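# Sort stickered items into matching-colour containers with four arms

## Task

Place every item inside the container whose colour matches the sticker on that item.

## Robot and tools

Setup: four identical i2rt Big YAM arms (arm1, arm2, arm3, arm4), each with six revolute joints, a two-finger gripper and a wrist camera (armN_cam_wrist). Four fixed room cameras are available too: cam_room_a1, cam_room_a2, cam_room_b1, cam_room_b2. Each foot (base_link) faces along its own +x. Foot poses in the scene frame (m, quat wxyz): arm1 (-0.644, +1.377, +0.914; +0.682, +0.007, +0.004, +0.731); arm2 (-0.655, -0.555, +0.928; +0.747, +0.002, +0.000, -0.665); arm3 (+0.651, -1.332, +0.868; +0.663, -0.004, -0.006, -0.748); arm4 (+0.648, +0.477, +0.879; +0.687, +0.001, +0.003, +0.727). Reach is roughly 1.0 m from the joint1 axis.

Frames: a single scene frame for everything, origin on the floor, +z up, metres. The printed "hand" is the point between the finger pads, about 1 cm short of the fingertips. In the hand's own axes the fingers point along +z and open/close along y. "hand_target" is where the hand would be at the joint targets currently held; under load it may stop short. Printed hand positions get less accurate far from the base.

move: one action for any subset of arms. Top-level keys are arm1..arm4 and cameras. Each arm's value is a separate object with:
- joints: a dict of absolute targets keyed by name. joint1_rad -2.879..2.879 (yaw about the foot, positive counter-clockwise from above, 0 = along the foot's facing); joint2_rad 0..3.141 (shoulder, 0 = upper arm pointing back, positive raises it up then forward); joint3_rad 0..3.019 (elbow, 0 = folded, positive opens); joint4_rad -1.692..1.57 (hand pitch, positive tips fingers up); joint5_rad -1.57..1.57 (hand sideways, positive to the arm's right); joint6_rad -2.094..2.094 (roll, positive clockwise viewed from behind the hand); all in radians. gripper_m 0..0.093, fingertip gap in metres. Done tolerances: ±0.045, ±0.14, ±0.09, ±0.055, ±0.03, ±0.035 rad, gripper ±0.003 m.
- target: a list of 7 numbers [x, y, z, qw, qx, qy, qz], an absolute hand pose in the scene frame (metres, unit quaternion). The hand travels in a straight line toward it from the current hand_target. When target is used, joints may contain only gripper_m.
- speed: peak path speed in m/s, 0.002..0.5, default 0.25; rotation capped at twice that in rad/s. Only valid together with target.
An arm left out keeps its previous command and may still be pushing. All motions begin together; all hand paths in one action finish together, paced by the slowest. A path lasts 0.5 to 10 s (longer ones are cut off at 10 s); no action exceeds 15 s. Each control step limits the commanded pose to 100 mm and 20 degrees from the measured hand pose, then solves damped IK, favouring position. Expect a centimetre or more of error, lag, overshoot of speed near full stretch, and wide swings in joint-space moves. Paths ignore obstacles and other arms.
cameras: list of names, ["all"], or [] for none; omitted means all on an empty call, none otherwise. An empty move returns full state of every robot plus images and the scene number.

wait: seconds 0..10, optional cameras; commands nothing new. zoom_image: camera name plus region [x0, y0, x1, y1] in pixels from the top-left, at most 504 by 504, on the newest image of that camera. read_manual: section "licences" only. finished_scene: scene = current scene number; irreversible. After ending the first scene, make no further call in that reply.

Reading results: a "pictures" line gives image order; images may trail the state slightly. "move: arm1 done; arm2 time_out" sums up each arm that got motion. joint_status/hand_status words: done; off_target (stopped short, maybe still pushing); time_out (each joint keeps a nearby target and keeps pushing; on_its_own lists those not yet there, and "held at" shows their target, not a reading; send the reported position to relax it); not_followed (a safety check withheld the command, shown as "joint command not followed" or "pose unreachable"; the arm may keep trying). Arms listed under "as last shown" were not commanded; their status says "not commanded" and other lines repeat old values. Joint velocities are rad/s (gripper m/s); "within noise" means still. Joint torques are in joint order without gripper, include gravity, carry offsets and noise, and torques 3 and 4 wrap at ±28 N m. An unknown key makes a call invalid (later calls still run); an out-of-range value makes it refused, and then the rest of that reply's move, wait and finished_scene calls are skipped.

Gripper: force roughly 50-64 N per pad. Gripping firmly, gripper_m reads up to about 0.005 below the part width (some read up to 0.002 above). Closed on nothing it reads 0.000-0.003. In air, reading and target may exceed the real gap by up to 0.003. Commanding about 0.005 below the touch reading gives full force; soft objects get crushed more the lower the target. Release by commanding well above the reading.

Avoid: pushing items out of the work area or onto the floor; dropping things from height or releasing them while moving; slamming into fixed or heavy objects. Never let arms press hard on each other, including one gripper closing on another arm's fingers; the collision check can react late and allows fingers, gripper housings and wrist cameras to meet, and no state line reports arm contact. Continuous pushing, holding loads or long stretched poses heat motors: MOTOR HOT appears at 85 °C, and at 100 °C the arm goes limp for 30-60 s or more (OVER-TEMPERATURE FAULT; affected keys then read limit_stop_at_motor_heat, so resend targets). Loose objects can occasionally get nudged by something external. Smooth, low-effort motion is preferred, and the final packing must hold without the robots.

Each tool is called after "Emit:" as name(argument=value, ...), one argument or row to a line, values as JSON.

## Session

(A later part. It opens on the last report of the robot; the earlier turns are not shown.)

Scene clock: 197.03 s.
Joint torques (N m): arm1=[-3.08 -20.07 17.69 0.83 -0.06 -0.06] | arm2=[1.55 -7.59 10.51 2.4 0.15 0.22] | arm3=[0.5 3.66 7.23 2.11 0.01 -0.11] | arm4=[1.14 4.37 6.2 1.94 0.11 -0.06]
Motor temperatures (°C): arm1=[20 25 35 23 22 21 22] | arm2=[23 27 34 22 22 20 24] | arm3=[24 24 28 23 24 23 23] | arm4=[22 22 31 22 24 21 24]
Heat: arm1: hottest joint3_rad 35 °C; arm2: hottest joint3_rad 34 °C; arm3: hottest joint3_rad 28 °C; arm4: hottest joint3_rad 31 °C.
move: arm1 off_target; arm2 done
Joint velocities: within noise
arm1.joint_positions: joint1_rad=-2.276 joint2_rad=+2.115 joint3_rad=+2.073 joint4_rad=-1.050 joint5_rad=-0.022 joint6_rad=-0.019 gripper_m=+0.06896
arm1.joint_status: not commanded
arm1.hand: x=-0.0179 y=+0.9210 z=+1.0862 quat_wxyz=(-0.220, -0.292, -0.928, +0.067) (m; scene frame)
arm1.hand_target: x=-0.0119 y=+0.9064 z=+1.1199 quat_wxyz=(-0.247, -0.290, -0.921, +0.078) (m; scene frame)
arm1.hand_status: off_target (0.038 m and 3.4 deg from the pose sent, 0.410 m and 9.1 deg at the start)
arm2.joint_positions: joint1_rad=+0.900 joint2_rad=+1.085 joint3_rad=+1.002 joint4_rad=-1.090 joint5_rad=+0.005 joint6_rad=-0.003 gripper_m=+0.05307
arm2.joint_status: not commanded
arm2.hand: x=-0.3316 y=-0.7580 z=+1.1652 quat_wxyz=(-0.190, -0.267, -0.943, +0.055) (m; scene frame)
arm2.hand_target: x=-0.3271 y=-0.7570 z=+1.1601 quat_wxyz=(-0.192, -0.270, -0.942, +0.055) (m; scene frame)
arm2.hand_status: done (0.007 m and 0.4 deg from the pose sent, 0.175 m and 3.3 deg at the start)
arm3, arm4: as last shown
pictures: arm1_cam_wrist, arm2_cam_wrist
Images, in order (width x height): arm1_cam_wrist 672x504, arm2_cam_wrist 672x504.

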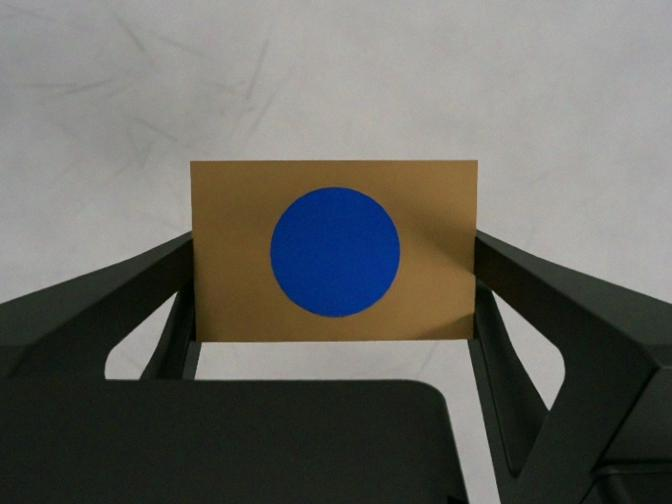

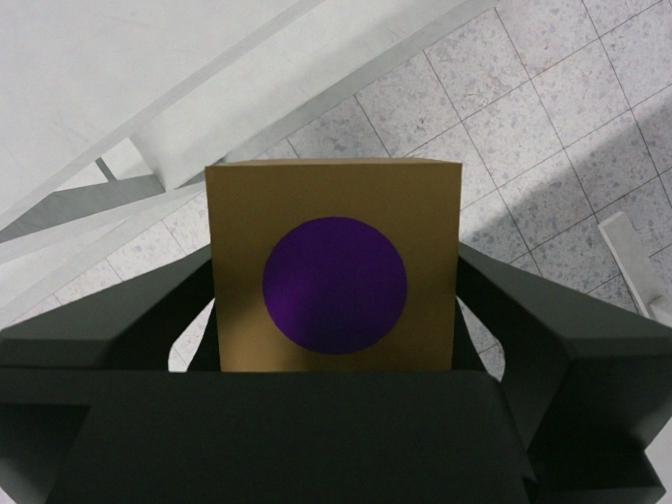

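Emit:
move(
  arm1={"target":[-0.01,0.905,1.055,0.2588,0.2896,0.9183,-0.0816],"speed":0.12},
  arm2={"target":[0.0,-0.957,1.125,0.1917,0.2701,0.9420,-0.0550],"speed":0.25},
  cameras=["arm2_cam_wrist"],
)

Scene clock: 203.33 s.
Joint torques (N m): arm1=[-2.73 -19.43 11.69 2.11 -0.07 -0.03] | arm2=[1.32 -23.36 16.79 0.91 0.1 0.19] | arm3=[0.5 3.66 7.21 2.13 0.02 -0.11] | arm4=[0.56 4.31 6.2 1.81 0.15 -0.06]
Motor temperatures (°C): arm1=[20 26 36 23 22 21 22] | arm2=[23 26 34 22 22 20 24] | arm3=[24 24 27 23 24 23 23] | arm4=[22 22 31 22 24 21 24]
Heat: arm1: hottest joint3_rad 36 °C; arm2: hottest joint3_rad 34 °C; arm3: hottest joint3_rad 27 °C; arm4: hottest joint3_rad 31 °C.
move: arm1 done; arm2 off_target
Joint velocities: within noise
arm1.joint_positions: joint1_rad=-2.276 joint2_rad=+2.115 joint3_rad=+1.971 joint4_rad=-0.881 joint5_rad=-0.023 joint6_rad=-0.019 gripper_m=+0.06896
arm1.joint_status: not commanded
arm1.hand: x=-0.0096 y=+0.9147 z=+1.0554 quat_wxyz=(-0.251, -0.289, -0.921, +0.077) (m; scene frame)
arm1.hand_target: x=-0.0102 y=+0.9051 z=+1.0550 quat_wxyz=(-0.259, -0.289, -0.918, +0.082) (m; scene frame)
arm1.hand_status: done (0.010 m and 1.0 deg from the pose sent, 0.036 m and 4.8 deg at the start)
arm2.joint_positions: joint1_rad=+0.900 joint2_rad=+2.137 joint3_rad=+2.135 joint4_rad=-1.198 joint5_rad=+0.005 joint6_rad=-0.003 gripper_m=+0.05307
arm2.joint_status: not commanded
arm2.hand: x=-0.0146 y=-0.9538 z=+1.1102 quat_wxyz=(-0.177, -0.268, -0.946, +0.052) (m; scene frame)
arm2.hand_target: x=-0.0011 y=-0.9564 z=+1.1250 quat_wxyz=(-0.193, -0.270, -0.942, +0.055) (m; scene frame)
arm2.hand_status: off_target (0.021 m and 1.7 deg from the pose sent, 0.389 m and 0.4 deg at the start)
arm3, arm4: as last shown
pictures: arm2_cam_wrist
Images, in order (width x height): arm2_cam_wrist 672x504.

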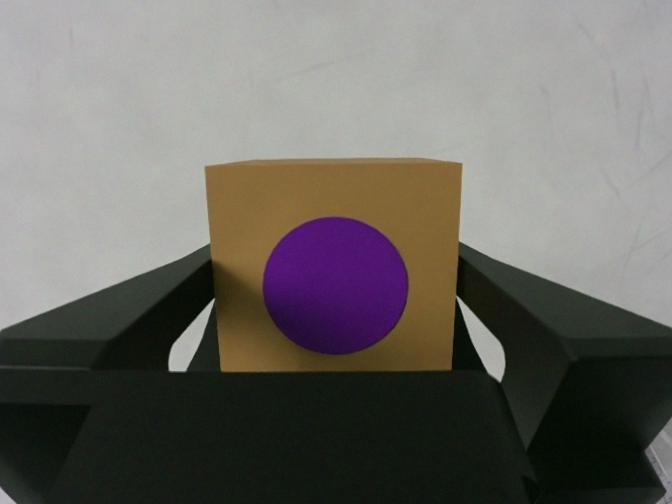

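Emit:
move(
  arm1={"target":[-0.01,0.907,1.014,0.2588,0.2896,0.9183,-0.0816],"speed":0.08},
  arm2={"target":[-0.003,-0.956,1.055,0.1917,0.2701,0.9420,-0.0550],"speed":0.12},
)

Scene clock: 208.10 s.
Joint torques (N m): arm1=[-3.02 -18.73 11.4 1.77 -0.02 0] | arm2=[1.26 -23.65 10.71 2.39 0.09 0.18] | arm3=[0.62 3.66 7.24 2.14 0.03 -0.11] | arm4=[1.44 4.13 6.2 1.88 0.14 -0.05]
Motor temperatures (°C): arm1=[20 26 36 23 22 21 22] | arm2=[23 26 35 22 22 20 24] | arm3=[24 24 27 23 24 23 23] | arm4=[22 22 31 22 24 21 24]
Heat: arm1: hottest joint3_rad 36 °C; arm2: hottest joint3_rad 35 °C; arm3: hottest joint3_rad 27 °C; arm4: hottest joint3_rad 31 °C.
move: arm1 off_target; arm2 off_target
Joint velocities: within noise
arm1.joint_positions: joint1_rad=-2.276 joint2_rad=+2.128 joint3_rad=+1.902 joint4_rad=-0.784 joint5_rad=-0.023 joint6_rad=-0.020 gripper_m=+0.06895
arm1.joint_status: not commanded
arm1.hand: x=-0.0094 y=+0.9143 z=+1.0231 quat_wxyz=(-0.258, -0.288, -0.919, +0.080) (m; scene frame)
arm1.hand_target: x=-0.0103 y=+0.9072 z=+1.0139 quat_wxyz=(-0.259, -0.290, -0.918, +0.082) (m; scene frame)
arm1.hand_status: off_target (0.012 m and 0.3 deg from the pose sent, 0.042 m and 1.0 deg at the start)
arm2.joint_positions: joint1_rad=+0.900 joint2_rad=+2.140 joint3_rad=+2.033 joint4_rad=-1.054 joint5_rad=+0.005 joint6_rad=-0.003 gripper_m=+0.05307
arm2.joint_status: not commanded
arm2.hand: x=-0.0082 y=-0.9576 z=+1.0726 quat_wxyz=(-0.195, -0.267, -0.942, +0.057) (m; scene frame)
arm2.hand_target: x=-0.0035 y=-0.9558 z=+1.0551 quat_wxyz=(-0.192, -0.270, -0.942, +0.055) (m; scene frame)
arm2.hand_status: off_target (0.018 m and 0.6 deg from the pose sent, 0.056 m and 1.7 deg at the start)
arm3, arm4: as last shown
pictures: none

Emit:
move(
  arm1={"target":[-0.01,0.907,1.004,0.2588,0.2896,0.9183,-0.0816],"speed":0.08},
  arm2={"target":[-0.003,-0.956,1.025,0.1917,0.2701,0.9420,-0.0550],"speed":0.1},
  cameras=["arm1_cam_wrist"],
)

Scene clock: 213.33 s.
Joint torques (N m): arm1=[-2.43 -18.37 10.61 1.81 0 -0.03] | arm2=[1.2 -23.12 10.35 2.43 0.1 0.17] | arm3=[0.5 3.72 7.25 2.13 0.01 -0.11] | arm4=[1.08 4.25 6.35 1.84 0.16 -0.04]
Motor temperatures (°C): arm1=[20 26 36 23 22 21 22] | arm2=[23 27 35 22 22 20 24] | arm3=[24 24 27 23 24 23 23] | arm4=[22 22 31 22 24 21 24]
Heat: arm1: hottest joint3_rad 36 °C; arm2: hottest joint3_rad 35 °C; arm3: hottest joint3_rad 27 °C; arm4: hottest joint3_rad 31 °C.
move: arm1 off_target; arm2 off_target
Joint velocities: within noise
arm1.joint_positions: joint1_rad=-2.276 joint2_rad=+2.128 joint3_rad=+1.895 joint4_rad=-0.763 joint5_rad=-0.023 joint6_rad=-0.020 gripper_m=+0.06895
arm1.joint_status: not commanded
arm1.hand: x=-0.0075 y=+0.9128 z=+1.0226 quat_wxyz=(-0.264, -0.287, -0.917, +0.082) (m; scene frame)
arm1.hand_target: x=-0.0104 y=+0.9073 z=+1.0041 quat_wxyz=(-0.259, -0.290, -0.918, +0.082) (m; scene frame)
arm1.hand_status: off_target (0.020 m and 0.7 deg from the pose sent, 0.021 m and 0.3 deg at the start)
arm2.joint_positions: joint1_rad=+0.900 joint2_rad=+2.149 joint3_rad=+1.983 joint4_rad=-0.986 joint5_rad=+0.005 joint6_rad=-0.003 gripper_m=+0.05307
arm2.joint_status: not commanded
arm2.hand: x=-0.0069 y=-0.9583 z=+1.0489 quat_wxyz=(-0.200, -0.267, -0.941, +0.058) (m; scene frame)
arm2.hand_target: x=-0.0038 y=-0.9557 z=+1.0251 quat_wxyz=(-0.192, -0.270, -0.942, +0.055) (m; scene frame)
arm2.hand_status: off_target (0.024 m and 1.1 deg from the pose sent, 0.048 m and 0.6 deg at the start)
arm3, arm4: as last shown
pictures: arm1_cam_wrist
Images, in order (width x height): arm1_cam_wrist 672x504.

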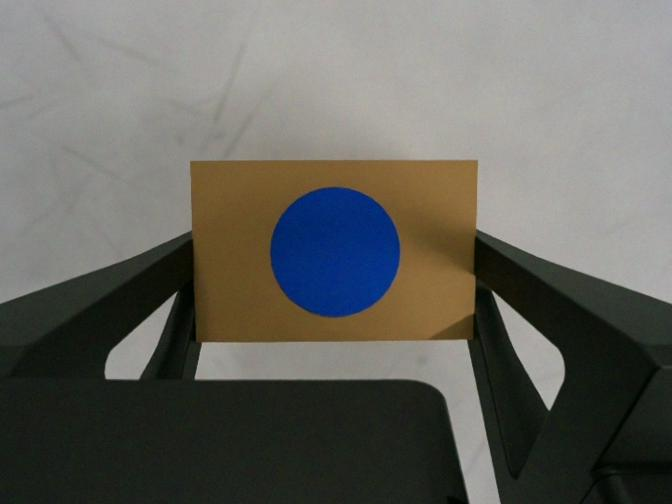

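Emit:
move(
  arm1={"joints":{"gripper_m":0.088}},
  arm2={"target":[-0.003,-0.956,1.007,0.1917,0.2701,0.9420,-0.0550],"speed":0.1},
)

Emit:
move(
  arm1={"target":[-0.012,0.907,1.11,0.2588,0.2896,0.9183,-0.0816],"speed":0.15},
  arm2={"target":[-0.003,-0.956,0.995,0.1917,0.2701,0.9420,-0.0550],"speed":0.1},
  cameras=["arm1_cam_wrist","arm2_cam_wrist"],
)

Scene clock: 221.77 s.
Joint torques (N m): arm1=[-2.32 -19.19 11.08 2.09 -0.03 -0.01] | arm2=[1.08 -22.89 10.25 2.41 0.09 0.17] | arm3=[0.5 3.6 7.25 2.1 0.01 -0.11] | arm4=[1.2 4.37 6.24 1.85 0.14 -0.04]
Motor temperatures (°C): arm1=[20 26 36 23 22 21 22] | arm2=[23 28 34 22 22 20 24] | arm3=[24 23 27 23 24 23 23] | arm4=[22 22 31 22 24 21 24]
Heat: arm1: hottest joint3_rad 36 °C; arm2: hottest joint3_rad 34 °C; arm3: hottest joint3_rad 27 °C; arm4: hottest joint3_rad 31 °C.
move: arm1 done; arm2 off_target
Joint velocities: within noise
arm1.joint_positions: joint1_rad=-2.276 joint2_rad=+2.134 joint3_rad=+1.887 joint4_rad=-0.762 joint5_rad=-0.023 joint6_rad=-0.020 gripper_m=+0.08796
arm1.joint_status: all done
arm1.hand: x=-0.0093 y=+0.9141 z=+1.0140 quat_wxyz=(-0.258, -0.288, -0.919, +0.080) (m; scene frame)
arm1.hand_target: x=-0.0104 y=+0.9073 z=+1.0043 quat_wxyz=(-0.259, -0.290, -0.918, +0.082) (m; scene frame)
arm1.hand_status: not commanded
arm2.joint_positions: joint1_rad=+0.900 joint2_rad=+2.160 joint3_rad=+1.956 joint4_rad=-0.947 joint5_rad=+0.005 joint6_rad=-0.003 gripper_m=+0.05307
arm2.joint_status: not commanded
arm2.hand: x=-0.0063 y=-0.9586 z=+1.0315 quat_wxyz=(-0.200, -0.267, -0.941, +0.058) (m; scene frame)
arm2.hand_target: x=-0.0039 y=-0.9556 z=+1.0072 quat_wxyz=(-0.191, -0.270, -0.942, +0.055) (m; scene frame)
arm2.hand_status: off_target (0.025 m and 1.1 deg from the pose sent, 0.042 m and 1.1 deg at the start)
arm3, arm4: as last shown
pictures: none

Scene clock: 223.27 s.
Joint torques (N m): arm1=[-2.84 -20.84 16.42 0.95 -0.08 -0.07] | arm2=[1.2 -22.36 9.89 2.45 0.09 0.16] | arm3=[0.5 3.72 7.23 2.11 0.01 -0.1] | arm4=[1.26 4.01 6.27 1.85 0.17 -0.06]
Motor temperatures (°C): arm1=[20 26 36 23 22 21 22] | arm2=[23 28 34 22 22 20 24] | arm3=[24 23 27 23 24 23 23] | arm4=[22 22 30 22 24 21 24]
Heat: arm1: hottest joint3_rad 36 °C; arm2: hottest joint3_rad 34 °C; arm3: hottest joint3_rad 27 °C; arm4: hottest joint3_rad 30 °C.
move: arm1 off_target; arm2 off_target
Joint velocities: within noise
arm1.joint_positions: joint1_rad=-2.276 joint2_rad=+2.098 joint3_rad=+2.011 joint4_rad=-0.972 joint5_rad=-0.023 joint6_rad=-0.020 gripper_m=+0.08796
arm1.joint_status: not commanded
arm1.hand: x=-0.0172 y=+0.9205 z=+1.0771 quat_wxyz=(-0.235, -0.290, -0.925, +0.072) (m; scene frame)
arm1.hand_target: x=-0.0133 y=+0.9080 z=+1.1101 quat_wxyz=(-0.259, -0.289, -0.918, +0.082) (m; scene frame)
arm1.hand_status: off_target (0.036 m and 3.0 deg from the pose sent, 0.096 m and 0.3 deg at the start)
arm2.joint_positions: joint1_rad=+0.900 joint2_rad=+2.163 joint3_rad=+1.942 joint4_rad=-0.921 joint5_rad=+0.005 joint6_rad=-0.003 gripper_m=+0.05307
arm2.joint_status: not commanded
arm2.hand: x=-0.0050 y=-0.9594 z=+1.0257 quat_wxyz=(-0.204, -0.267, -0.940, +0.059) (m; scene frame)
arm2.hand_target: x=-0.0042 y=-0.9554 z=+0.9953 quat_wxyz=(-0.191, -0.270, -0.942, +0.055) (m; scene frame)
arm2.hand_status: off_target (0.031 m and 1.6 deg from the pose sent, 0.037 m and 1.1 deg at the start)
arm3, arm4: as last shown
pictures: arm1_cam_wrist, arm2_cam_wrist
Images, in order (width x height): arm1_cam_wrist 672x504, arm2_cam_wrist 672x504.

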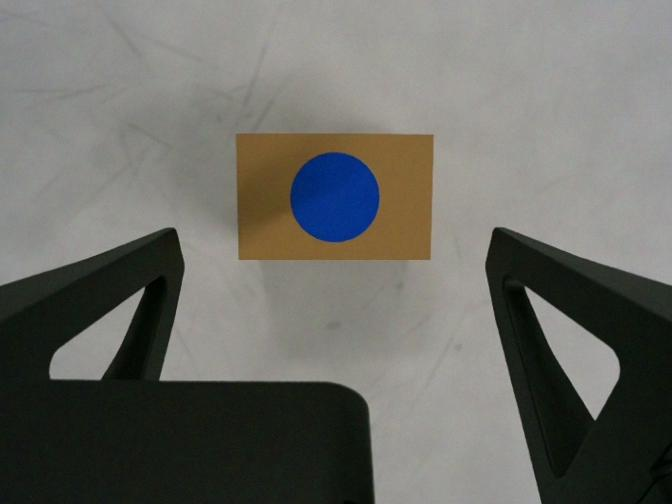

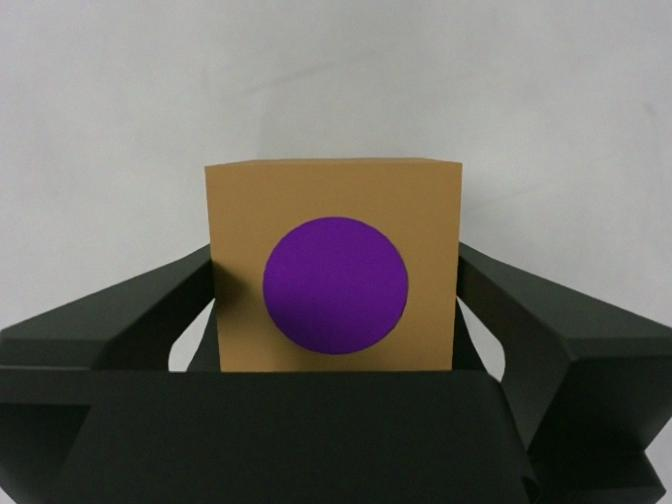

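Emit:
move(
  arm1={"target":[-0.33,1.15,1.16,0.1902,0.2947,0.9345,-0.06],"speed":0.3},
  arm2={"joints":{"gripper_m":0.08}},
)

Emit:
move(
  arm2={"target":[-0.012,-0.955,1.13,0.1917,0.2701,0.9420,-0.0550],"speed":0.2},
  arm4={"target":[0.33,0.69,1.19,-0.1222,-0.6955,0.2192,0.6734],"speed":0.3},
  cameras=["arm2_cam_wrist","arm4_cam_wrist"],
)

Scene clock: 230.67 s.
Joint torques (N m): arm1=[-2.49 -3.96 11.29 0.61 0.06 0.02] | arm2=[1.26 -22.36 9.92 2.35 0.09 0.17] | arm3=[0.38 3.72 7.27 2.1 0.02 -0.11] | arm4=[0.85 4.25 6.3 1.84 0.14 -0.08]
Motor temperatures (°C): arm1=[20 27 37 23 22 21 22] | arm2=[23 28 35 22 22 20 24] | arm3=[24 23 27 23 24 23 23] | arm4=[22 22 30 22 24 21 24]
Heat: arm1: hottest joint3_rad 37 °C; arm2: hottest joint3_rad 35 °C; arm3: hottest joint3_rad 27 °C; arm4: hottest joint3_rad 30 °C.
move: arm1 done; arm2 done
Joint velocities: within noise
arm1.joint_positions: joint1_rad=-2.276 joint2_rad=+1.068 joint3_rad=+1.029 joint4_rad=-1.098 joint5_rad=-0.019 joint6_rad=-0.020 gripper_m=+0.08796
arm1.joint_status: not commanded
arm1.hand: x=-0.3284 y=+1.1503 z=+1.1641 quat_wxyz=(-0.200, -0.294, -0.933, +0.062) (m; scene frame)
arm1.hand_target: x=-0.3300 y=+1.1500 z=+1.1601 quat_wxyz=(-0.190, -0.295, -0.935, +0.060) (m; scene frame)
arm1.hand_status: done (0.004 m and 1.1 deg from the pose sent, 0.397 m and 5.5 deg at the start)
arm2.joint_positions: joint1_rad=+0.900 joint2_rad=+2.163 joint3_rad=+1.942 joint4_rad=-0.919 joint5_rad=+0.005 joint6_rad=-0.003 gripper_m=+0.07993
arm2.joint_status: all done
arm2.hand: x=-0.0045 y=-0.9597 z=+1.0259 quat_wxyz=(-0.206, -0.267, -0.940, +0.060) (m; scene frame)
arm2.hand_target: x=-0.0042 y=-0.9555 z=+0.9953 quat_wxyz=(-0.191, -0.270, -0.942, +0.055) (m; scene frame)
arm2.hand_status: not commanded
arm3, arm4: as last shown
pictures: none

Scene clock: 232.83 s.
Joint torques (N m): arm1=[-1.61 -3.9 11.37 0.51 0.1 0.02] | arm2=[0.85 -25.47 15.83 0.91 -0.02 0.12] | arm3=[0.5 3.6 7.23 2.09 0.01 -0.11] | arm4=[1.26 -4.13 9.62 1.96 -0.08 0.15]
Motor temperatures (°C): arm1=[20 26 37 23 22 21 22] | arm2=[23 28 35 22 22 20 24] | arm3=[24 23 27 23 24 23 23] | arm4=[22 22 31 22 24 21 24]
Heat: arm1: hottest joint3_rad 37 °C; arm2: hottest joint3_rad 35 °C; arm3: hottest joint3_rad 27 °C; arm4: hottest joint3_rad 31 °C.
move: arm2 off_target; arm4 off_target
Joint velocities: within noise
arm1: as last shown
arm2.joint_positions: joint1_rad=+0.900 joint2_rad=+2.121 joint3_rad=+2.093 joint4_rad=-1.185 joint5_rad=+0.005 joint6_rad=-0.003 gripper_m=+0.07993
arm2.joint_status: not commanded
arm2.hand: x=-0.0213 y=-0.9496 z=+1.1027 quat_wxyz=(-0.171, -0.268, -0.947, +0.050) (m; scene frame)
arm2.hand_target: x=-0.0132 y=-0.9544 z=+1.1299 quat_wxyz=(-0.192, -0.270, -0.942, +0.055) (m; scene frame)
arm2.hand_status: off_target (0.029 m and 2.5 deg from the pose sent, 0.104 m and 1.8 deg at the start)
arm3.joint_positions: joint1_rad=-1.959 joint2_rad=+0.549 joint3_rad=+1.495 joint4_rad=-1.257 joint5_rad=+0.000 joint6_rad=+0.006 gripper_m=+0.09007
arm3.joint_status: not commanded
arm3.hand: x=+0.4810 y=-1.2282 z=+1.4859 quat_wxyz=(+0.141, -0.783, +0.210, +0.569) (m; scene frame)
arm3.hand_target: x=+0.4825 y=-1.2265 z=+1.4898 quat_wxyz=(+0.147, -0.779, +0.211, +0.572) (m; scene frame)
arm3.hand_status: not commanded
arm4.joint_positions: joint1_rad=+0.600 joint2_rad=+0.796 joint3_rad=+0.466 joint4_rad=+0.198 joint5_rad=-0.779 joint6_rad=+0.398 gripper_m=+0.09010
arm4.joint_status: not commanded
arm4.hand: x=+0.3313 y=+0.6916 z=+1.1789 quat_wxyz=(+0.122, +0.702, -0.227, -0.664) (m; scene frame)
arm4.hand_target: x=+0.3301 y=+0.6899 z=+1.1901 quat_wxyz=(+0.122, +0.696, -0.219, -0.673) (m; scene frame)
arm4.hand_status: off_target (0.011 m and 1.6 deg from the pose sent, 0.366 m and 36.3 deg at the start)
pictures: arm2_cam_wrist, arm4_cam_wrist
Images, in order (width x height): arm2_cam_wrist 672x504, arm4_cam_wrist 672x504.

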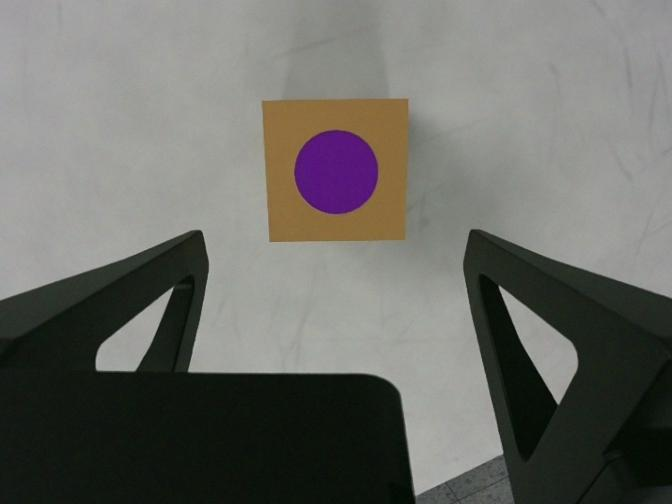

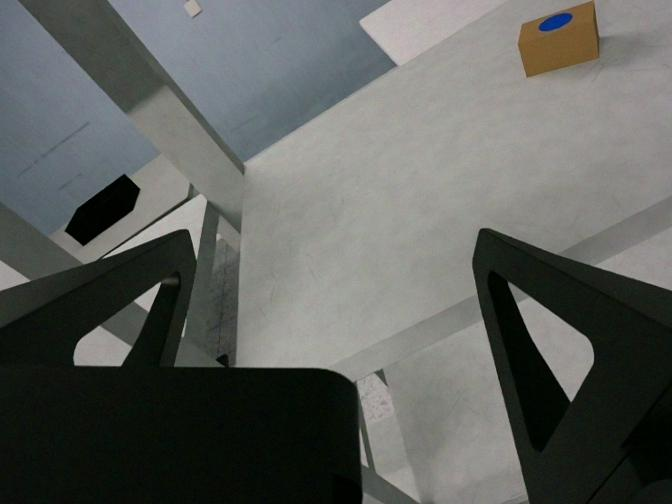

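Emit:
move(
  arm2={"target":[-0.327,-0.757,1.16,0.1917,0.2701,0.9420,-0.0550],"speed":0.25},
  arm3={"target":[0.318,-1.14,1.17,0.0692,-0.9307,0.2581,0.2494],"speed":0.3},
  arm4={"target":[0.32,0.695,1.17,0.0778,-0.9212,0.2905,0.2468],"speed":0.3},
  cameras=["arm3_cam_wrist","arm4_cam_wrist"],
)

Scene clock: 249.87 s.
Joint torques (N m): arm1=[-1.38 -3.6 11.32 0.8 0.07 -0.01] | arm2=[1.55 -8.06 10.21 1.1 0.15 0.2] | arm3=[2.14 -7.71 9.37 1.54 0.11 0.03] | arm4=[1.2 -5.89 12.89 0.39 0.25 0.05]
Motor temperatures (°C): arm1=[20 26 37 23 22 21 22] | arm2=[23 29 37 22 22 20 23] | arm3=[24 23 27 23 24 23 23] | arm4=[22 22 33 22 24 21 24]
Heat: arm1: hottest joint3_rad 37 °C; arm2: hottest joint3_rad 37 °C; arm3: hottest joint3_rad 27 °C; arm4: hottest joint3_rad 33 °C.
move: arm2 off_target; arm3 done; arm4 off_target
Joint velocities: within noise
arm1: as last shown
arm2.joint_positions: joint1_rad=+0.900 joint2_rad=+1.088 joint3_rad=+1.007 joint4_rad=-1.057 joint5_rad=+0.006 joint6_rad=-0.002 gripper_m=+0.07993
arm2.joint_status: not commanded
arm2.hand: x=-0.3239 y=-0.7629 z=+1.1692 quat_wxyz=(-0.206, -0.267, -0.940, +0.060) (m; scene frame)
arm2.hand_target: x=-0.3271 y=-0.7571 z=+1.1600 quat_wxyz=(-0.192, -0.270, -0.942, +0.055) (m; scene frame)
arm2.hand_status: off_target (0.011 m and 1.8 deg from the pose sent, 0.366 m and 2.5 deg at the start)
arm3.joint_positions: joint1_rad=-1.959 joint2_rad=+1.012 joint3_rad=+1.090 joint4_rad=-1.140 joint5_rad=+0.030 joint6_rad=+0.024 gripper_m=+0.09007
arm3.joint_status: not commanded
arm3.hand: x=+0.3212 y=-1.1374 z=+1.1656 quat_wxyz=(+0.068, -0.933, +0.260, +0.239) (m; scene frame)
arm3.hand_target: x=+0.3180 y=-1.1400 z=+1.1700 quat_wxyz=(+0.069, -0.931, +0.258, +0.249) (m; scene frame)
arm3.hand_status: done (0.006 m and 1.3 deg from the pose sent, 0.366 m and 41.7 deg at the start)
arm4.joint_positions: joint1_rad=+0.941 joint2_rad=+1.028 joint3_rad=+1.020 joint4_rad=-1.074 joint5_rad=+0.021 joint6_rad=+0.033 gripper_m=+0.09010
arm4.joint_status: not commanded
arm4.hand: x=+0.3299 y=+0.6895 z=+1.1479 quat_wxyz=(-0.072, +0.925, -0.293, -0.232) (m; scene frame)
arm4.hand_target: x=+0.3207 y=+0.6945 z=+1.1698 quat_wxyz=(-0.078, +0.921, -0.290, -0.247) (m; scene frame)
arm4.hand_status: off_target (0.025 m and 1.8 deg from the pose sent, 0.015 m and 59.8 deg at the start)
pictures: arm3_cam_wrist, arm4_cam_wrist
Images, in order (width x height): arm3_cam_wrist 672x504, arm4_cam_wrist 672x504.

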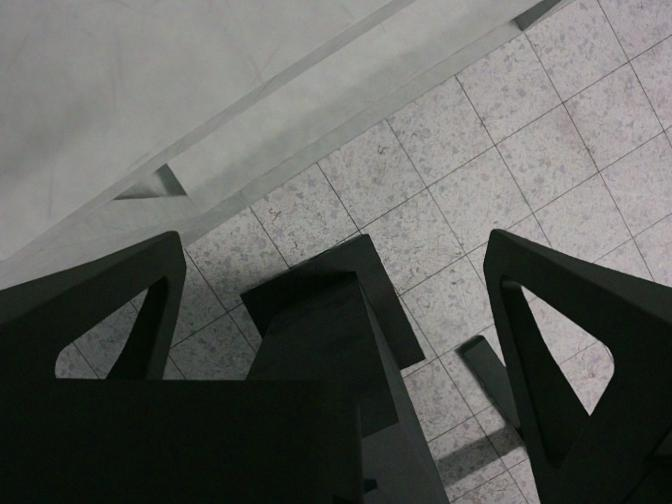

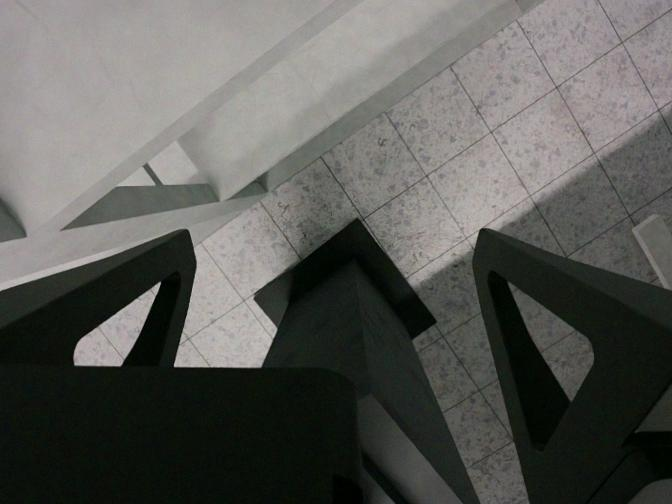

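Emit:
move(
  arm3={"target":[-0.015,-0.953,1.15,0.0692,-0.9307,0.2581,0.2494],"speed":0.3},
  arm4={"target":[-0.015,0.918,1.145,0.0778,-0.9212,0.2905,0.2468],"speed":0.3},
  cameras=["arm3_cam_wrist","arm4_cam_wrist"],
)

Scene clock: 261.97 s.
Joint torques (N m): arm1=[-1.79 -3.66 11.4 0.55 0.09 0] | arm2=[1.61 -8.06 10.21 1.09 0.15 0.21] | arm3=[1.73 -24.59 14.02 0.61 -0.05 -0.05] | arm4=[0.5 -23.94 12.6 0.46 0.04 -0.05]
Motor temperatures (°C): arm1=[20 26 37 23 22 21 22] | arm2=[23 28 36 22 22 20 23] | arm3=[24 24 28 23 24 23 23] | arm4=[22 22 34 22 24 21 24]
Heat: arm1: hottest joint3_rad 37 °C; arm2: hottest joint3_rad 36 °C; arm3: hottest joint3_rad 28 °C; arm4: hottest joint3_rad 34 °C.
move: arm3 off_target; arm4 off_target
Joint velocities: within noise
arm1, arm2: as last shown
arm3.joint_positions: joint1_rad=-1.959 joint2_rad=+2.061 joint3_rad=+2.194 joint4_rad=-1.217 joint5_rad=+0.030 joint6_rad=+0.024 gripper_m=+0.09007
arm3.joint_status: not commanded
arm3.hand: x=-0.0057 y=-0.9556 z=+1.1262 quat_wxyz=(+0.066, -0.936, +0.260, +0.229) (m; scene frame)
arm3.hand_target: x=-0.0139 y=-0.9537 z=+1.1500 quat_wxyz=(+0.069, -0.931, +0.258, +0.250) (m; scene frame)
arm3.hand_status: off_target (0.026 m and 2.5 deg from the pose sent, 0.384 m and 1.3 deg at the start)
arm4.joint_positions: joint1_rad=+0.941 joint2_rad=+2.176 joint3_rad=+2.359 joint4_rad=-1.252 joint5_rad=+0.021 joint6_rad=+0.033 gripper_m=+0.09010
arm4.joint_status: not commanded
arm4.hand: x=-0.0106 y=+0.9094 z=+1.1361 quat_wxyz=(-0.074, +0.923, -0.292, -0.238) (m; scene frame)
arm4.hand_target: x=-0.0145 y=+0.9176 z=+1.1451 quat_wxyz=(-0.078, +0.921, -0.290, -0.248) (m; scene frame)
arm4.hand_status: off_target (0.013 m and 1.1 deg from the pose sent, 0.414 m and 1.8 deg at the start)
pictures: arm3_cam_wrist, arm4_cam_wrist
Images, in order (width x height): arm3_cam_wrist 672x504, arm4_cam_wrist 672x504.

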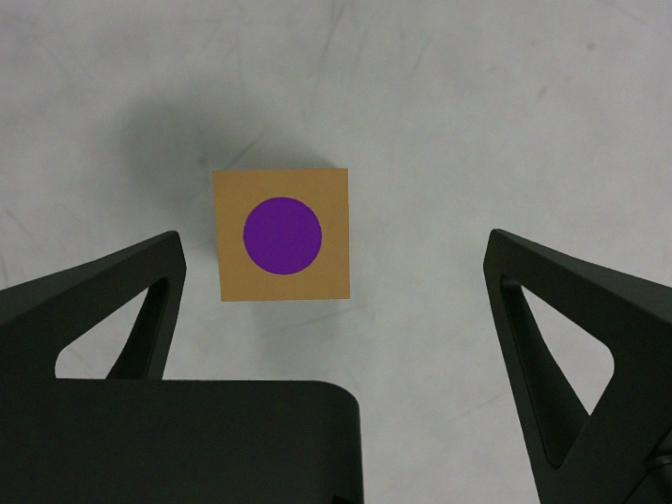

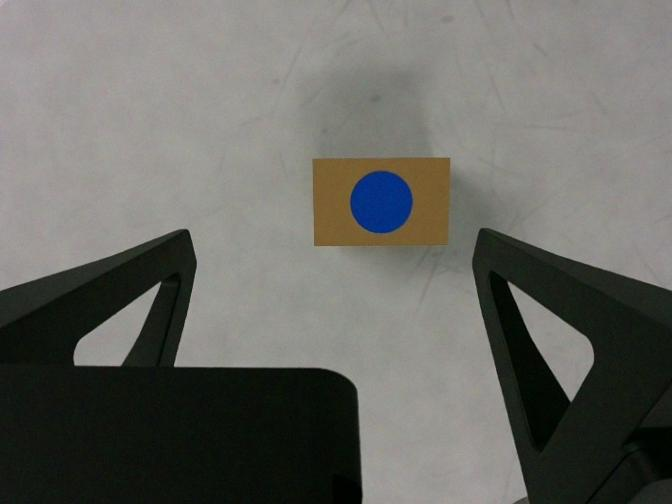

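Emit:
move(
  arm3={"target":[-0.0213,-0.9745,1.13,0.0692,-0.9307,0.2581,0.2494],"speed":0.15},
  arm4={"target":[-0.0091,0.943,1.10,0.0778,-0.9212,0.2905,0.2468],"speed":0.15},
  cameras=["arm3_cam_wrist","arm4_cam_wrist"],
)

Scene clock: 277.03 s.
Joint torques (N m): arm1=[-2.43 -4.01 11.48 0.9 0.11 -0.01] | arm2=[1.55 -8.06 10.22 1.1 0.16 0.21] | arm3=[2.08 -26.46 8.99 1.61 0.14 0.01] | arm4=[1.2 -24.29 9.29 1.44 -0.05 -0.11]
Motor temperatures (°C): arm1=[20 25 36 23 22 21 22] | arm2=[23 27 35 22 22 20 23] | arm3=[24 26 31 23 24 23 23] | arm4=[22 24 35 22 24 21 24]
Heat: arm1: hottest joint3_rad 36 °C; arm2: hottest joint3_rad 35 °C; arm3: hottest joint3_rad 31 °C; arm4: hottest joint3_rad 35 °C.
move: arm3 off_target; arm4 off_target
Joint velocities: within noise
arm1, arm2: as last shown
arm3.joint_positions: joint1_rad=-1.933 joint2_rad=+2.058 joint3_rad=+2.166 joint4_rad=-1.173 joint5_rad=+0.041 joint6_rad=+0.044 gripper_m=+0.09007
arm3.joint_status: not commanded
arm3.hand: x=-0.0177 y=-0.9687 z=+1.1190 quat_wxyz=(+0.067, -0.934, +0.259, +0.237) (m; scene frame)
arm3.hand_target: x=-0.0212 y=-0.9744 z=+1.1300 quat_wxyz=(+0.069, -0.931, +0.258, +0.249) (m; scene frame)
arm3.hand_status: off_target (0.013 m and 1.5 deg from the pose sent, 0.025 m and 2.5 deg at the start)
arm4.joint_positions: joint1_rad=+0.899 joint2_rad=+2.183 joint3_rad=+2.306 joint4_rad=-1.170 joint5_rad=+0.007 joint6_rad=+0.009 gripper_m=+0.09010
arm4.joint_status: not commanded
arm4.hand: x=-0.0017 y=+0.9405 z=+1.1144 quat_wxyz=(-0.078, +0.918, -0.298, -0.248) (m; scene frame)
arm4.hand_target: x=-0.0086 y=+0.9427 z=+1.0999 quat_wxyz=(-0.078, +0.921, -0.291, -0.247) (m; scene frame)
arm4.hand_status: off_target (0.016 m and 1.0 deg from the pose sent, 0.049 m and 1.1 deg at the start)
pictures: arm3_cam_wrist, arm4_cam_wrist
Images, in order (width x height): arm3_cam_wrist 672x504, arm4_cam_wrist 672x504.

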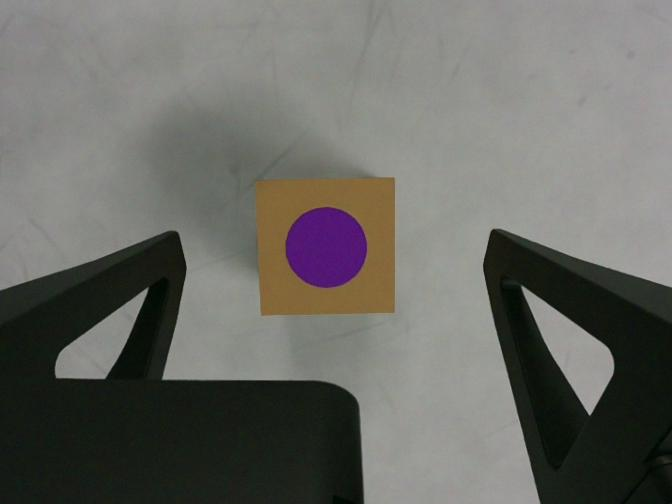

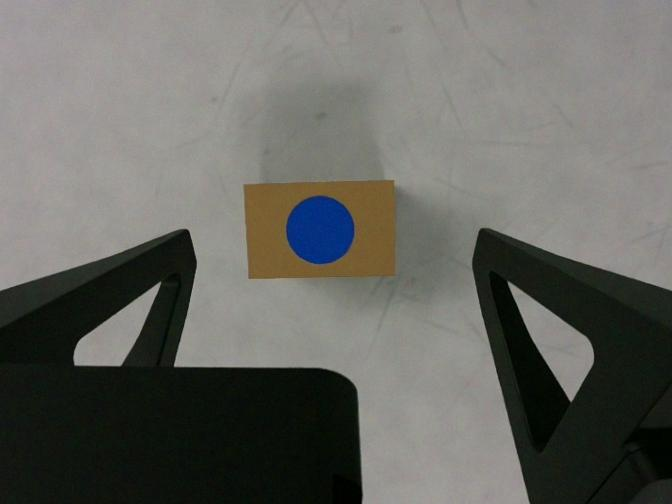

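Emit:
move(
  arm3={"target":[-0.016,-0.9826,1.07,0.0692,-0.9307,0.2581,0.2494],"speed":0.12},
  arm4={"target":[-0.012,0.939,1.04,0.0778,-0.9212,0.2905,0.2468],"speed":0.12},
  cameras=["arm3_cam_wrist","arm4_cam_wrist"],
)

Scene clock: 292.30 s.
Joint torques (N m): arm1=[-2.32 -3.78 11.49 0.79 0.08 0.06] | arm2=[1.49 -8.12 10.21 1.07 0.15 0.2] | arm3=[2.49 -26.29 9.25 1.51 0.15 0.02] | arm4=[1.55 -24.47 9.35 1.35 0.08 -0.03]
Motor temperatures (°C): arm1=[20 25 36 23 22 21 22] | arm2=[23 27 34 22 22 20 23] | arm3=[24 25 31 23 24 23 23] | arm4=[22 26 37 22 24 21 24]
Heat: arm1: hottest joint3_rad 36 °C; arm2: hottest joint3_rad 34 °C; arm3: hottest joint3_rad 31 °C; arm4: hottest joint3_rad 37 °C.
move: arm3 off_target; arm4 off_target
Joint velocities: within noise
arm1, arm2: as last shown
arm3.joint_positions: joint1_rad=-1.933 joint2_rad=+2.030 joint3_rad=+1.952 joint4_rad=-0.996 joint5_rad=+0.044 joint6_rad=+0.050 gripper_m=+0.09007
arm3.joint_status: not commanded
arm3.hand: x=-0.0092 y=-0.9737 z=+1.0545 quat_wxyz=(+0.067, -0.934, +0.262, +0.233) (m; scene frame)
arm3.hand_target: x=-0.0158 y=-0.9827 z=+1.0701 quat_wxyz=(+0.069, -0.931, +0.258, +0.249) (m; scene frame)
arm3.hand_status: off_target (0.019 m and 1.9 deg from the pose sent, 0.051 m and 1.5 deg at the start)
arm4.joint_positions: joint1_rad=+0.899 joint2_rad=+2.183 joint3_rad=+2.141 joint4_rad=-1.009 joint5_rad=+0.007 joint6_rad=+0.009 gripper_m=+0.09010
arm4.joint_status: not commanded
arm4.hand: x=-0.0035 y=+0.9410 z=+1.0509 quat_wxyz=(-0.078, +0.919, -0.298, -0.246) (m; scene frame)
arm4.hand_target: x=-0.0117 y=+0.9387 z=+1.0400 quat_wxyz=(-0.078, +0.921, -0.290, -0.247) (m; scene frame)
arm4.hand_status: off_target (0.014 m and 0.9 deg from the pose sent, 0.075 m and 1.0 deg at the start)
pictures: arm3_cam_wrist, arm4_cam_wrist
Images, in order (width x height): arm3_cam_wrist 672x504, arm4_cam_wrist 672x504.

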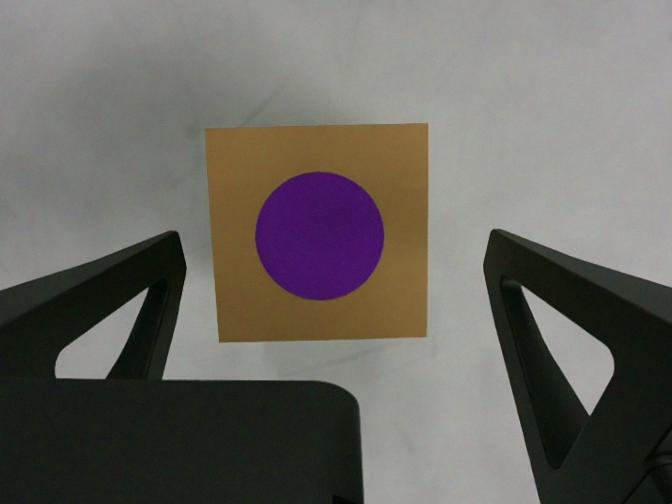

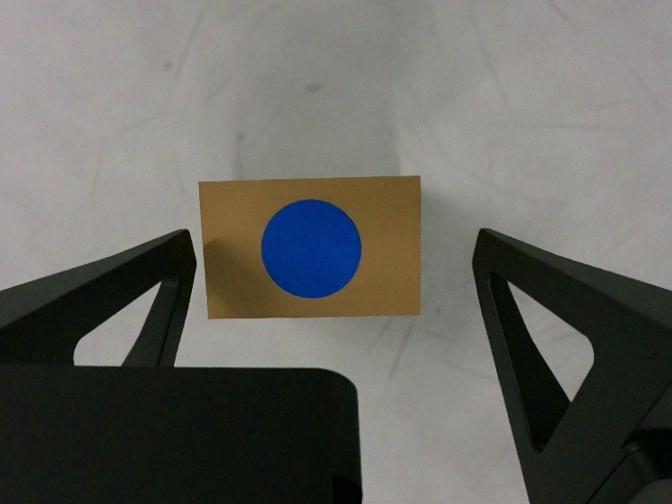

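Emit:
move(
  arm3={"target":[-0.018,-0.985,1.035,0.0692,-0.9307,0.2581,0.2494],"speed":0.1},
  arm4={"target":[-0.020,0.926,1.04,0.0778,-0.9212,0.2905,0.2468],"speed":0.1},
  cameras=["arm3_cam_wrist","arm4_cam_wrist"],
)

Scene clock: 302.43 s.
Joint torques (N m): arm1=[-1.61 -3.9 11.51 0.72 0.09 0.01] | arm2=[1.61 -8.18 10.25 1.07 0.15 0.2] | arm3=[2.55 -24.88 8.91 1.58 0.15 0.03] | arm4=[1.44 -25.11 9.03 1.5 0.2 0.15]
Motor temperatures (°C): arm1=[20 25 36 23 22 21 21] | arm2=[23 27 34 22 22 20 23] | arm3=[24 26 31 23 24 23 23] | arm4=[22 28 36 22 24 21 24]
Heat: arm1: hottest joint3_rad 36 °C; arm2: hottest joint3_rad 34 °C; arm3: hottest joint3_rad 31 °C; arm4: hottest joint3_rad 36 °C.
move: arm3 off_target; arm4 off_target
Joint velocities: within noise
arm1, arm2: as last shown
arm3.joint_positions: joint1_rad=-1.928 joint2_rad=+2.028 joint3_rad=+1.886 joint4_rad=-0.913 joint5_rad=+0.046 joint6_rad=+0.053 gripper_m=+0.09007
arm3.joint_status: not commanded
arm3.hand: x=-0.0116 y=-0.9765 z=+1.0322 quat_wxyz=(+0.069, -0.932, +0.261, +0.242) (m; scene frame)
arm3.hand_target: x=-0.0179 y=-0.9850 z=+1.0350 quat_wxyz=(+0.069, -0.931, +0.258, +0.249) (m; scene frame)
arm3.hand_status: off_target (0.011 m and 0.9 deg from the pose sent, 0.024 m and 1.9 deg at the start)
arm4.joint_positions: joint1_rad=+0.925 joint2_rad=+2.183 joint3_rad=+2.141 joint4_rad=-1.009 joint5_rad=+0.014 joint6_rad=+0.009 gripper_m=+0.09010
arm4.joint_status: not commanded
arm4.hand: x=-0.0145 y=+0.9251 z=+1.0510 quat_wxyz=(-0.078, +0.922, -0.287, -0.246) (m; scene frame)
arm4.hand_target: x=-0.0198 y=+0.9258 z=+1.0400 quat_wxyz=(-0.078, +0.921, -0.291, -0.247) (m; scene frame)
arm4.hand_status: off_target (0.012 m and 0.4 deg from the pose sent, 0.025 m and 0.9 deg at the start)
pictures: arm3_cam_wrist, arm4_cam_wrist
Images, in order (width x height): arm3_cam_wrist 672x504, arm4_cam_wrist 672x504.

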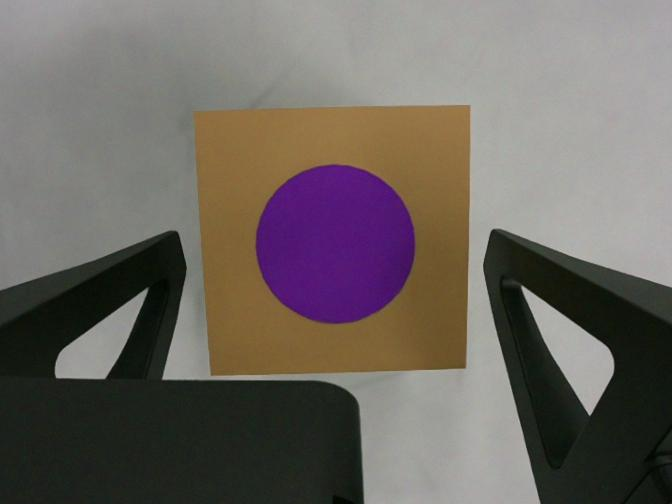

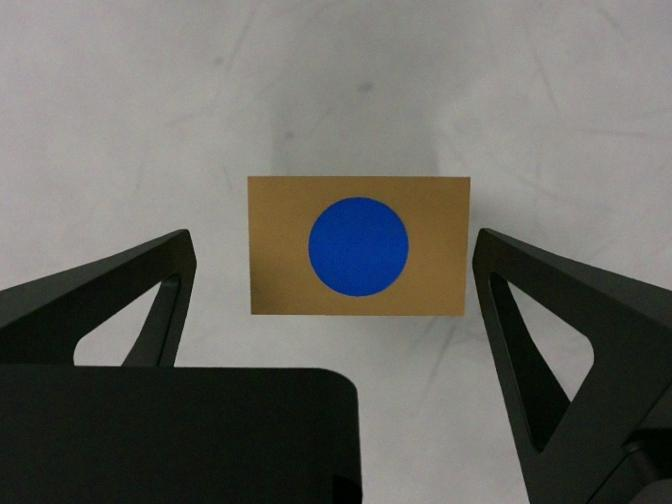

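Emit:
move(
  arm3={"joints":{"gripper_m":0.046}},
  arm4={"target":[-0.0115,0.938,1.03,0.0778,-0.9212,0.2905,0.2468],"speed":0.1,"joints":{"gripper_m":0.093}},
  cameras=["arm3_cam_wrist","arm4_cam_wrist"],
)

Scene clock: 312.70 s.
Joint torques (N m): arm1=[-1.85 -3.6 11.32 0.68 0.11 0] | arm2=[1.61 -8.12 10.24 1.06 0.15 0.21] | arm3=[2.49 -24.88 8.87 1.57 0.15 0.03] | arm4=[1.03 -24.7 9.11 1.5 -0.07 -0.03]
Motor temperatures (°C): arm1=[20 25 36 23 21 21 21] | arm2=[23 26 34 22 22 20 23] | arm3=[24 27 31 23 24 23 23] | arm4=[22 28 35 22 24 21 24]
Heat: arm1: hottest joint3_rad 36 °C; arm2: hottest joint3_rad 34 °C; arm3: hottest joint3_rad 31 °C; arm4: hottest joint3_rad 35 °C.
move: arm3 off_target; arm4 off_target
Joint velocities: within noise
arm1, arm2: as last shown
arm3.joint_positions: joint1_rad=-1.928 joint2_rad=+2.028 joint3_rad=+1.886 joint4_rad=-0.913 joint5_rad=+0.047 joint6_rad=+0.054 gripper_m=+0.05323
arm3.joint_status: gripper_m off_target (ended at +0.05326, target +0.04600)
arm3.hand: x=-0.0115 y=-0.9764 z=+1.0322 quat_wxyz=(+0.069, -0.932, +0.262, +0.242) (m; scene frame)
arm3.hand_target: x=-0.0179 y=-0.9850 z=+1.0349 quat_wxyz=(+0.069, -0.931, +0.258, +0.249) (m; scene frame)
arm3.hand_status: not commanded
arm4.joint_positions: joint1_rad=+0.913 joint2_rad=+2.183 joint3_rad=+2.118 joint4_rad=-0.982 joint5_rad=+0.010 joint6_rad=+0.009 gripper_m=+0.09289
arm4.joint_status: all done
arm4.hand: x=-0.0097 y=+0.9325 z=+1.0423 quat_wxyz=(-0.078, +0.920, -0.292, -0.248) (m; scene frame)
arm4.hand_target: x=-0.0113 y=+0.9377 z=+1.0301 quat_wxyz=(-0.078, +0.921, -0.291, -0.247) (m; scene frame)
arm4.hand_status: off_target (0.014 m and 0.2 deg from the pose sent, 0.025 m and 0.4 deg at the start)
pictures: arm3_cam_wrist, arm4_cam_wrist
Images, in order (width x height): arm3_cam_wrist 672x504, arm4_cam_wrist 672x504.

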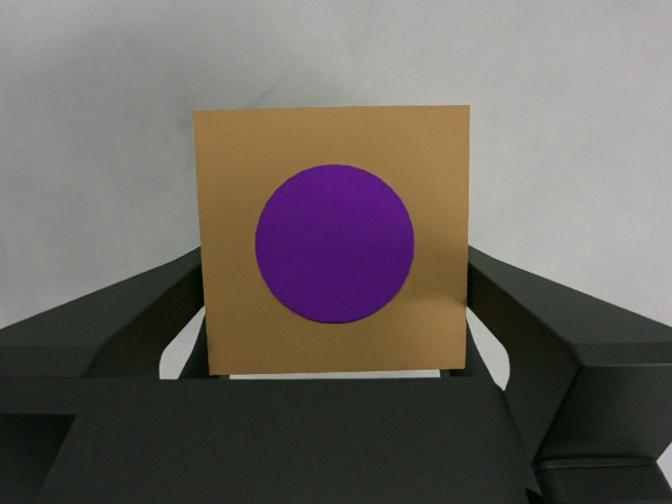

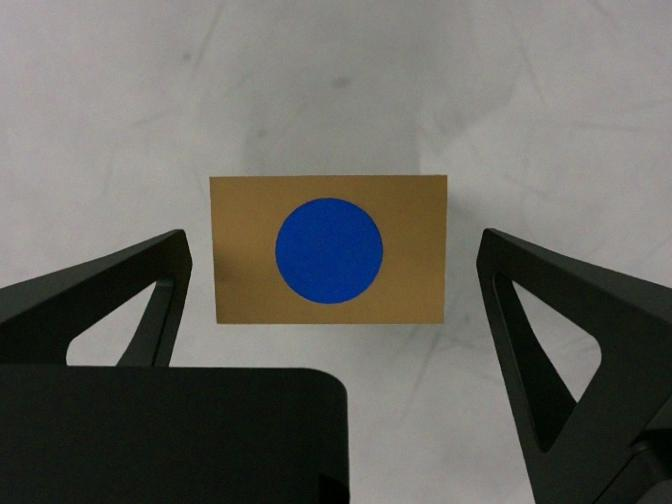

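Emit:
move(
  arm3={"target":[-0.010,-0.975,1.12,0.0692,-0.9307,0.2581,0.2494],"speed":0.2},
  arm4={"target":[-0.0113,0.9377,1.002,0.0778,-0.9212,0.2905,0.2468],"speed":0.1},
  cameras=["arm4_cam_wrist"],
)

Scene clock: 317.00 s.
Joint torques (N m): arm1=[-2.08 -3.66 11.43 0.84 0.11 -0.01] | arm2=[1.55 -8.06 10.21 1.1 0.15 0.21] | arm3=[1.26 -25.23 13.9 0.66 -0.04 -0.13] | arm4=[0.67 -23.77 9.1 1.5 -0.05 -0.03]
Motor temperatures (°C): arm1=[20 25 36 23 21 21 21] | arm2=[23 26 34 22 22 20 23] | arm3=[24 27 31 23 24 23 23] | arm4=[22 29 35 22 24 21 24]
Heat: arm1: hottest joint3_rad 36 °C; arm2: hottest joint3_rad 34 °C; arm3: hottest joint3_rad 31 °C; arm4: hottest joint3_rad 35 °C.
move: arm3 off_target; arm4 off_target
Joint velocities: within noise
arm1.joint_positions: joint1_rad=-2.276 joint2_rad=+1.068 joint3_rad=+1.029 joint4_rad=-1.098 joint5_rad=-0.019 joint6_rad=-0.020 gripper_m=+0.08796
arm1.joint_status: not commanded
arm1.hand: x=-0.3284 y=+1.1503 z=+1.1641 quat_wxyz=(-0.200, -0.294, -0.933, +0.062) (m; scene frame)
arm1.hand_target: x=-0.3300 y=+1.1500 z=+1.1601 quat_wxyz=(-0.190, -0.295, -0.935, +0.060) (m; scene frame)
arm1.hand_status: not commanded
arm2: as last shown
arm3.joint_positions: joint1_rad=-1.928 joint2_rad=+2.009 joint3_rad=+2.009 joint4_rad=-1.100 joint5_rad=+0.043 joint6_rad=+0.054 gripper_m=+0.05323
arm3.joint_status: not commanded
arm3.hand: x=-0.0012 y=-0.9818 z=+1.0854 quat_wxyz=(+0.063, -0.937, +0.262, +0.221) (m; scene frame)
arm3.hand_target: x=-0.0084 y=-0.9758 z=+1.1200 quat_wxyz=(+0.070, -0.931, +0.258, +0.250) (m; scene frame)
arm3.hand_status: off_target (0.036 m and 3.4 deg from the pose sent, 0.088 m and 0.9 deg at the start)
arm4.joint_positions: joint1_rad=+0.913 joint2_rad=+2.183 joint3_rad=+2.058 joint4_rad=-0.915 joint5_rad=+0.010 joint6_rad=+0.009 gripper_m=+0.09289
arm4.joint_status: not commanded
arm4.hand: x=-0.0093 y=+0.9322 z=+1.0207 quat_wxyz=(-0.079, +0.919, -0.292, -0.251) (m; scene frame)
arm4.hand_target: x=-0.0108 y=+0.9372 z=+1.0022 quat_wxyz=(-0.078, +0.921, -0.291, -0.247) (m; scene frame)
arm4.hand_status: off_target (0.020 m and 0.6 deg from the pose sent, 0.041 m and 0.2 deg at the start)
pictures: arm4_cam_wrist
Images, in order (width x height): arm4_cam_wrist 672x504.

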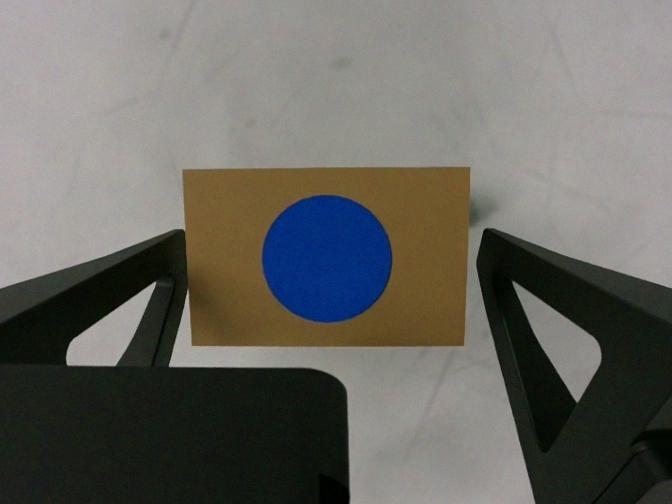

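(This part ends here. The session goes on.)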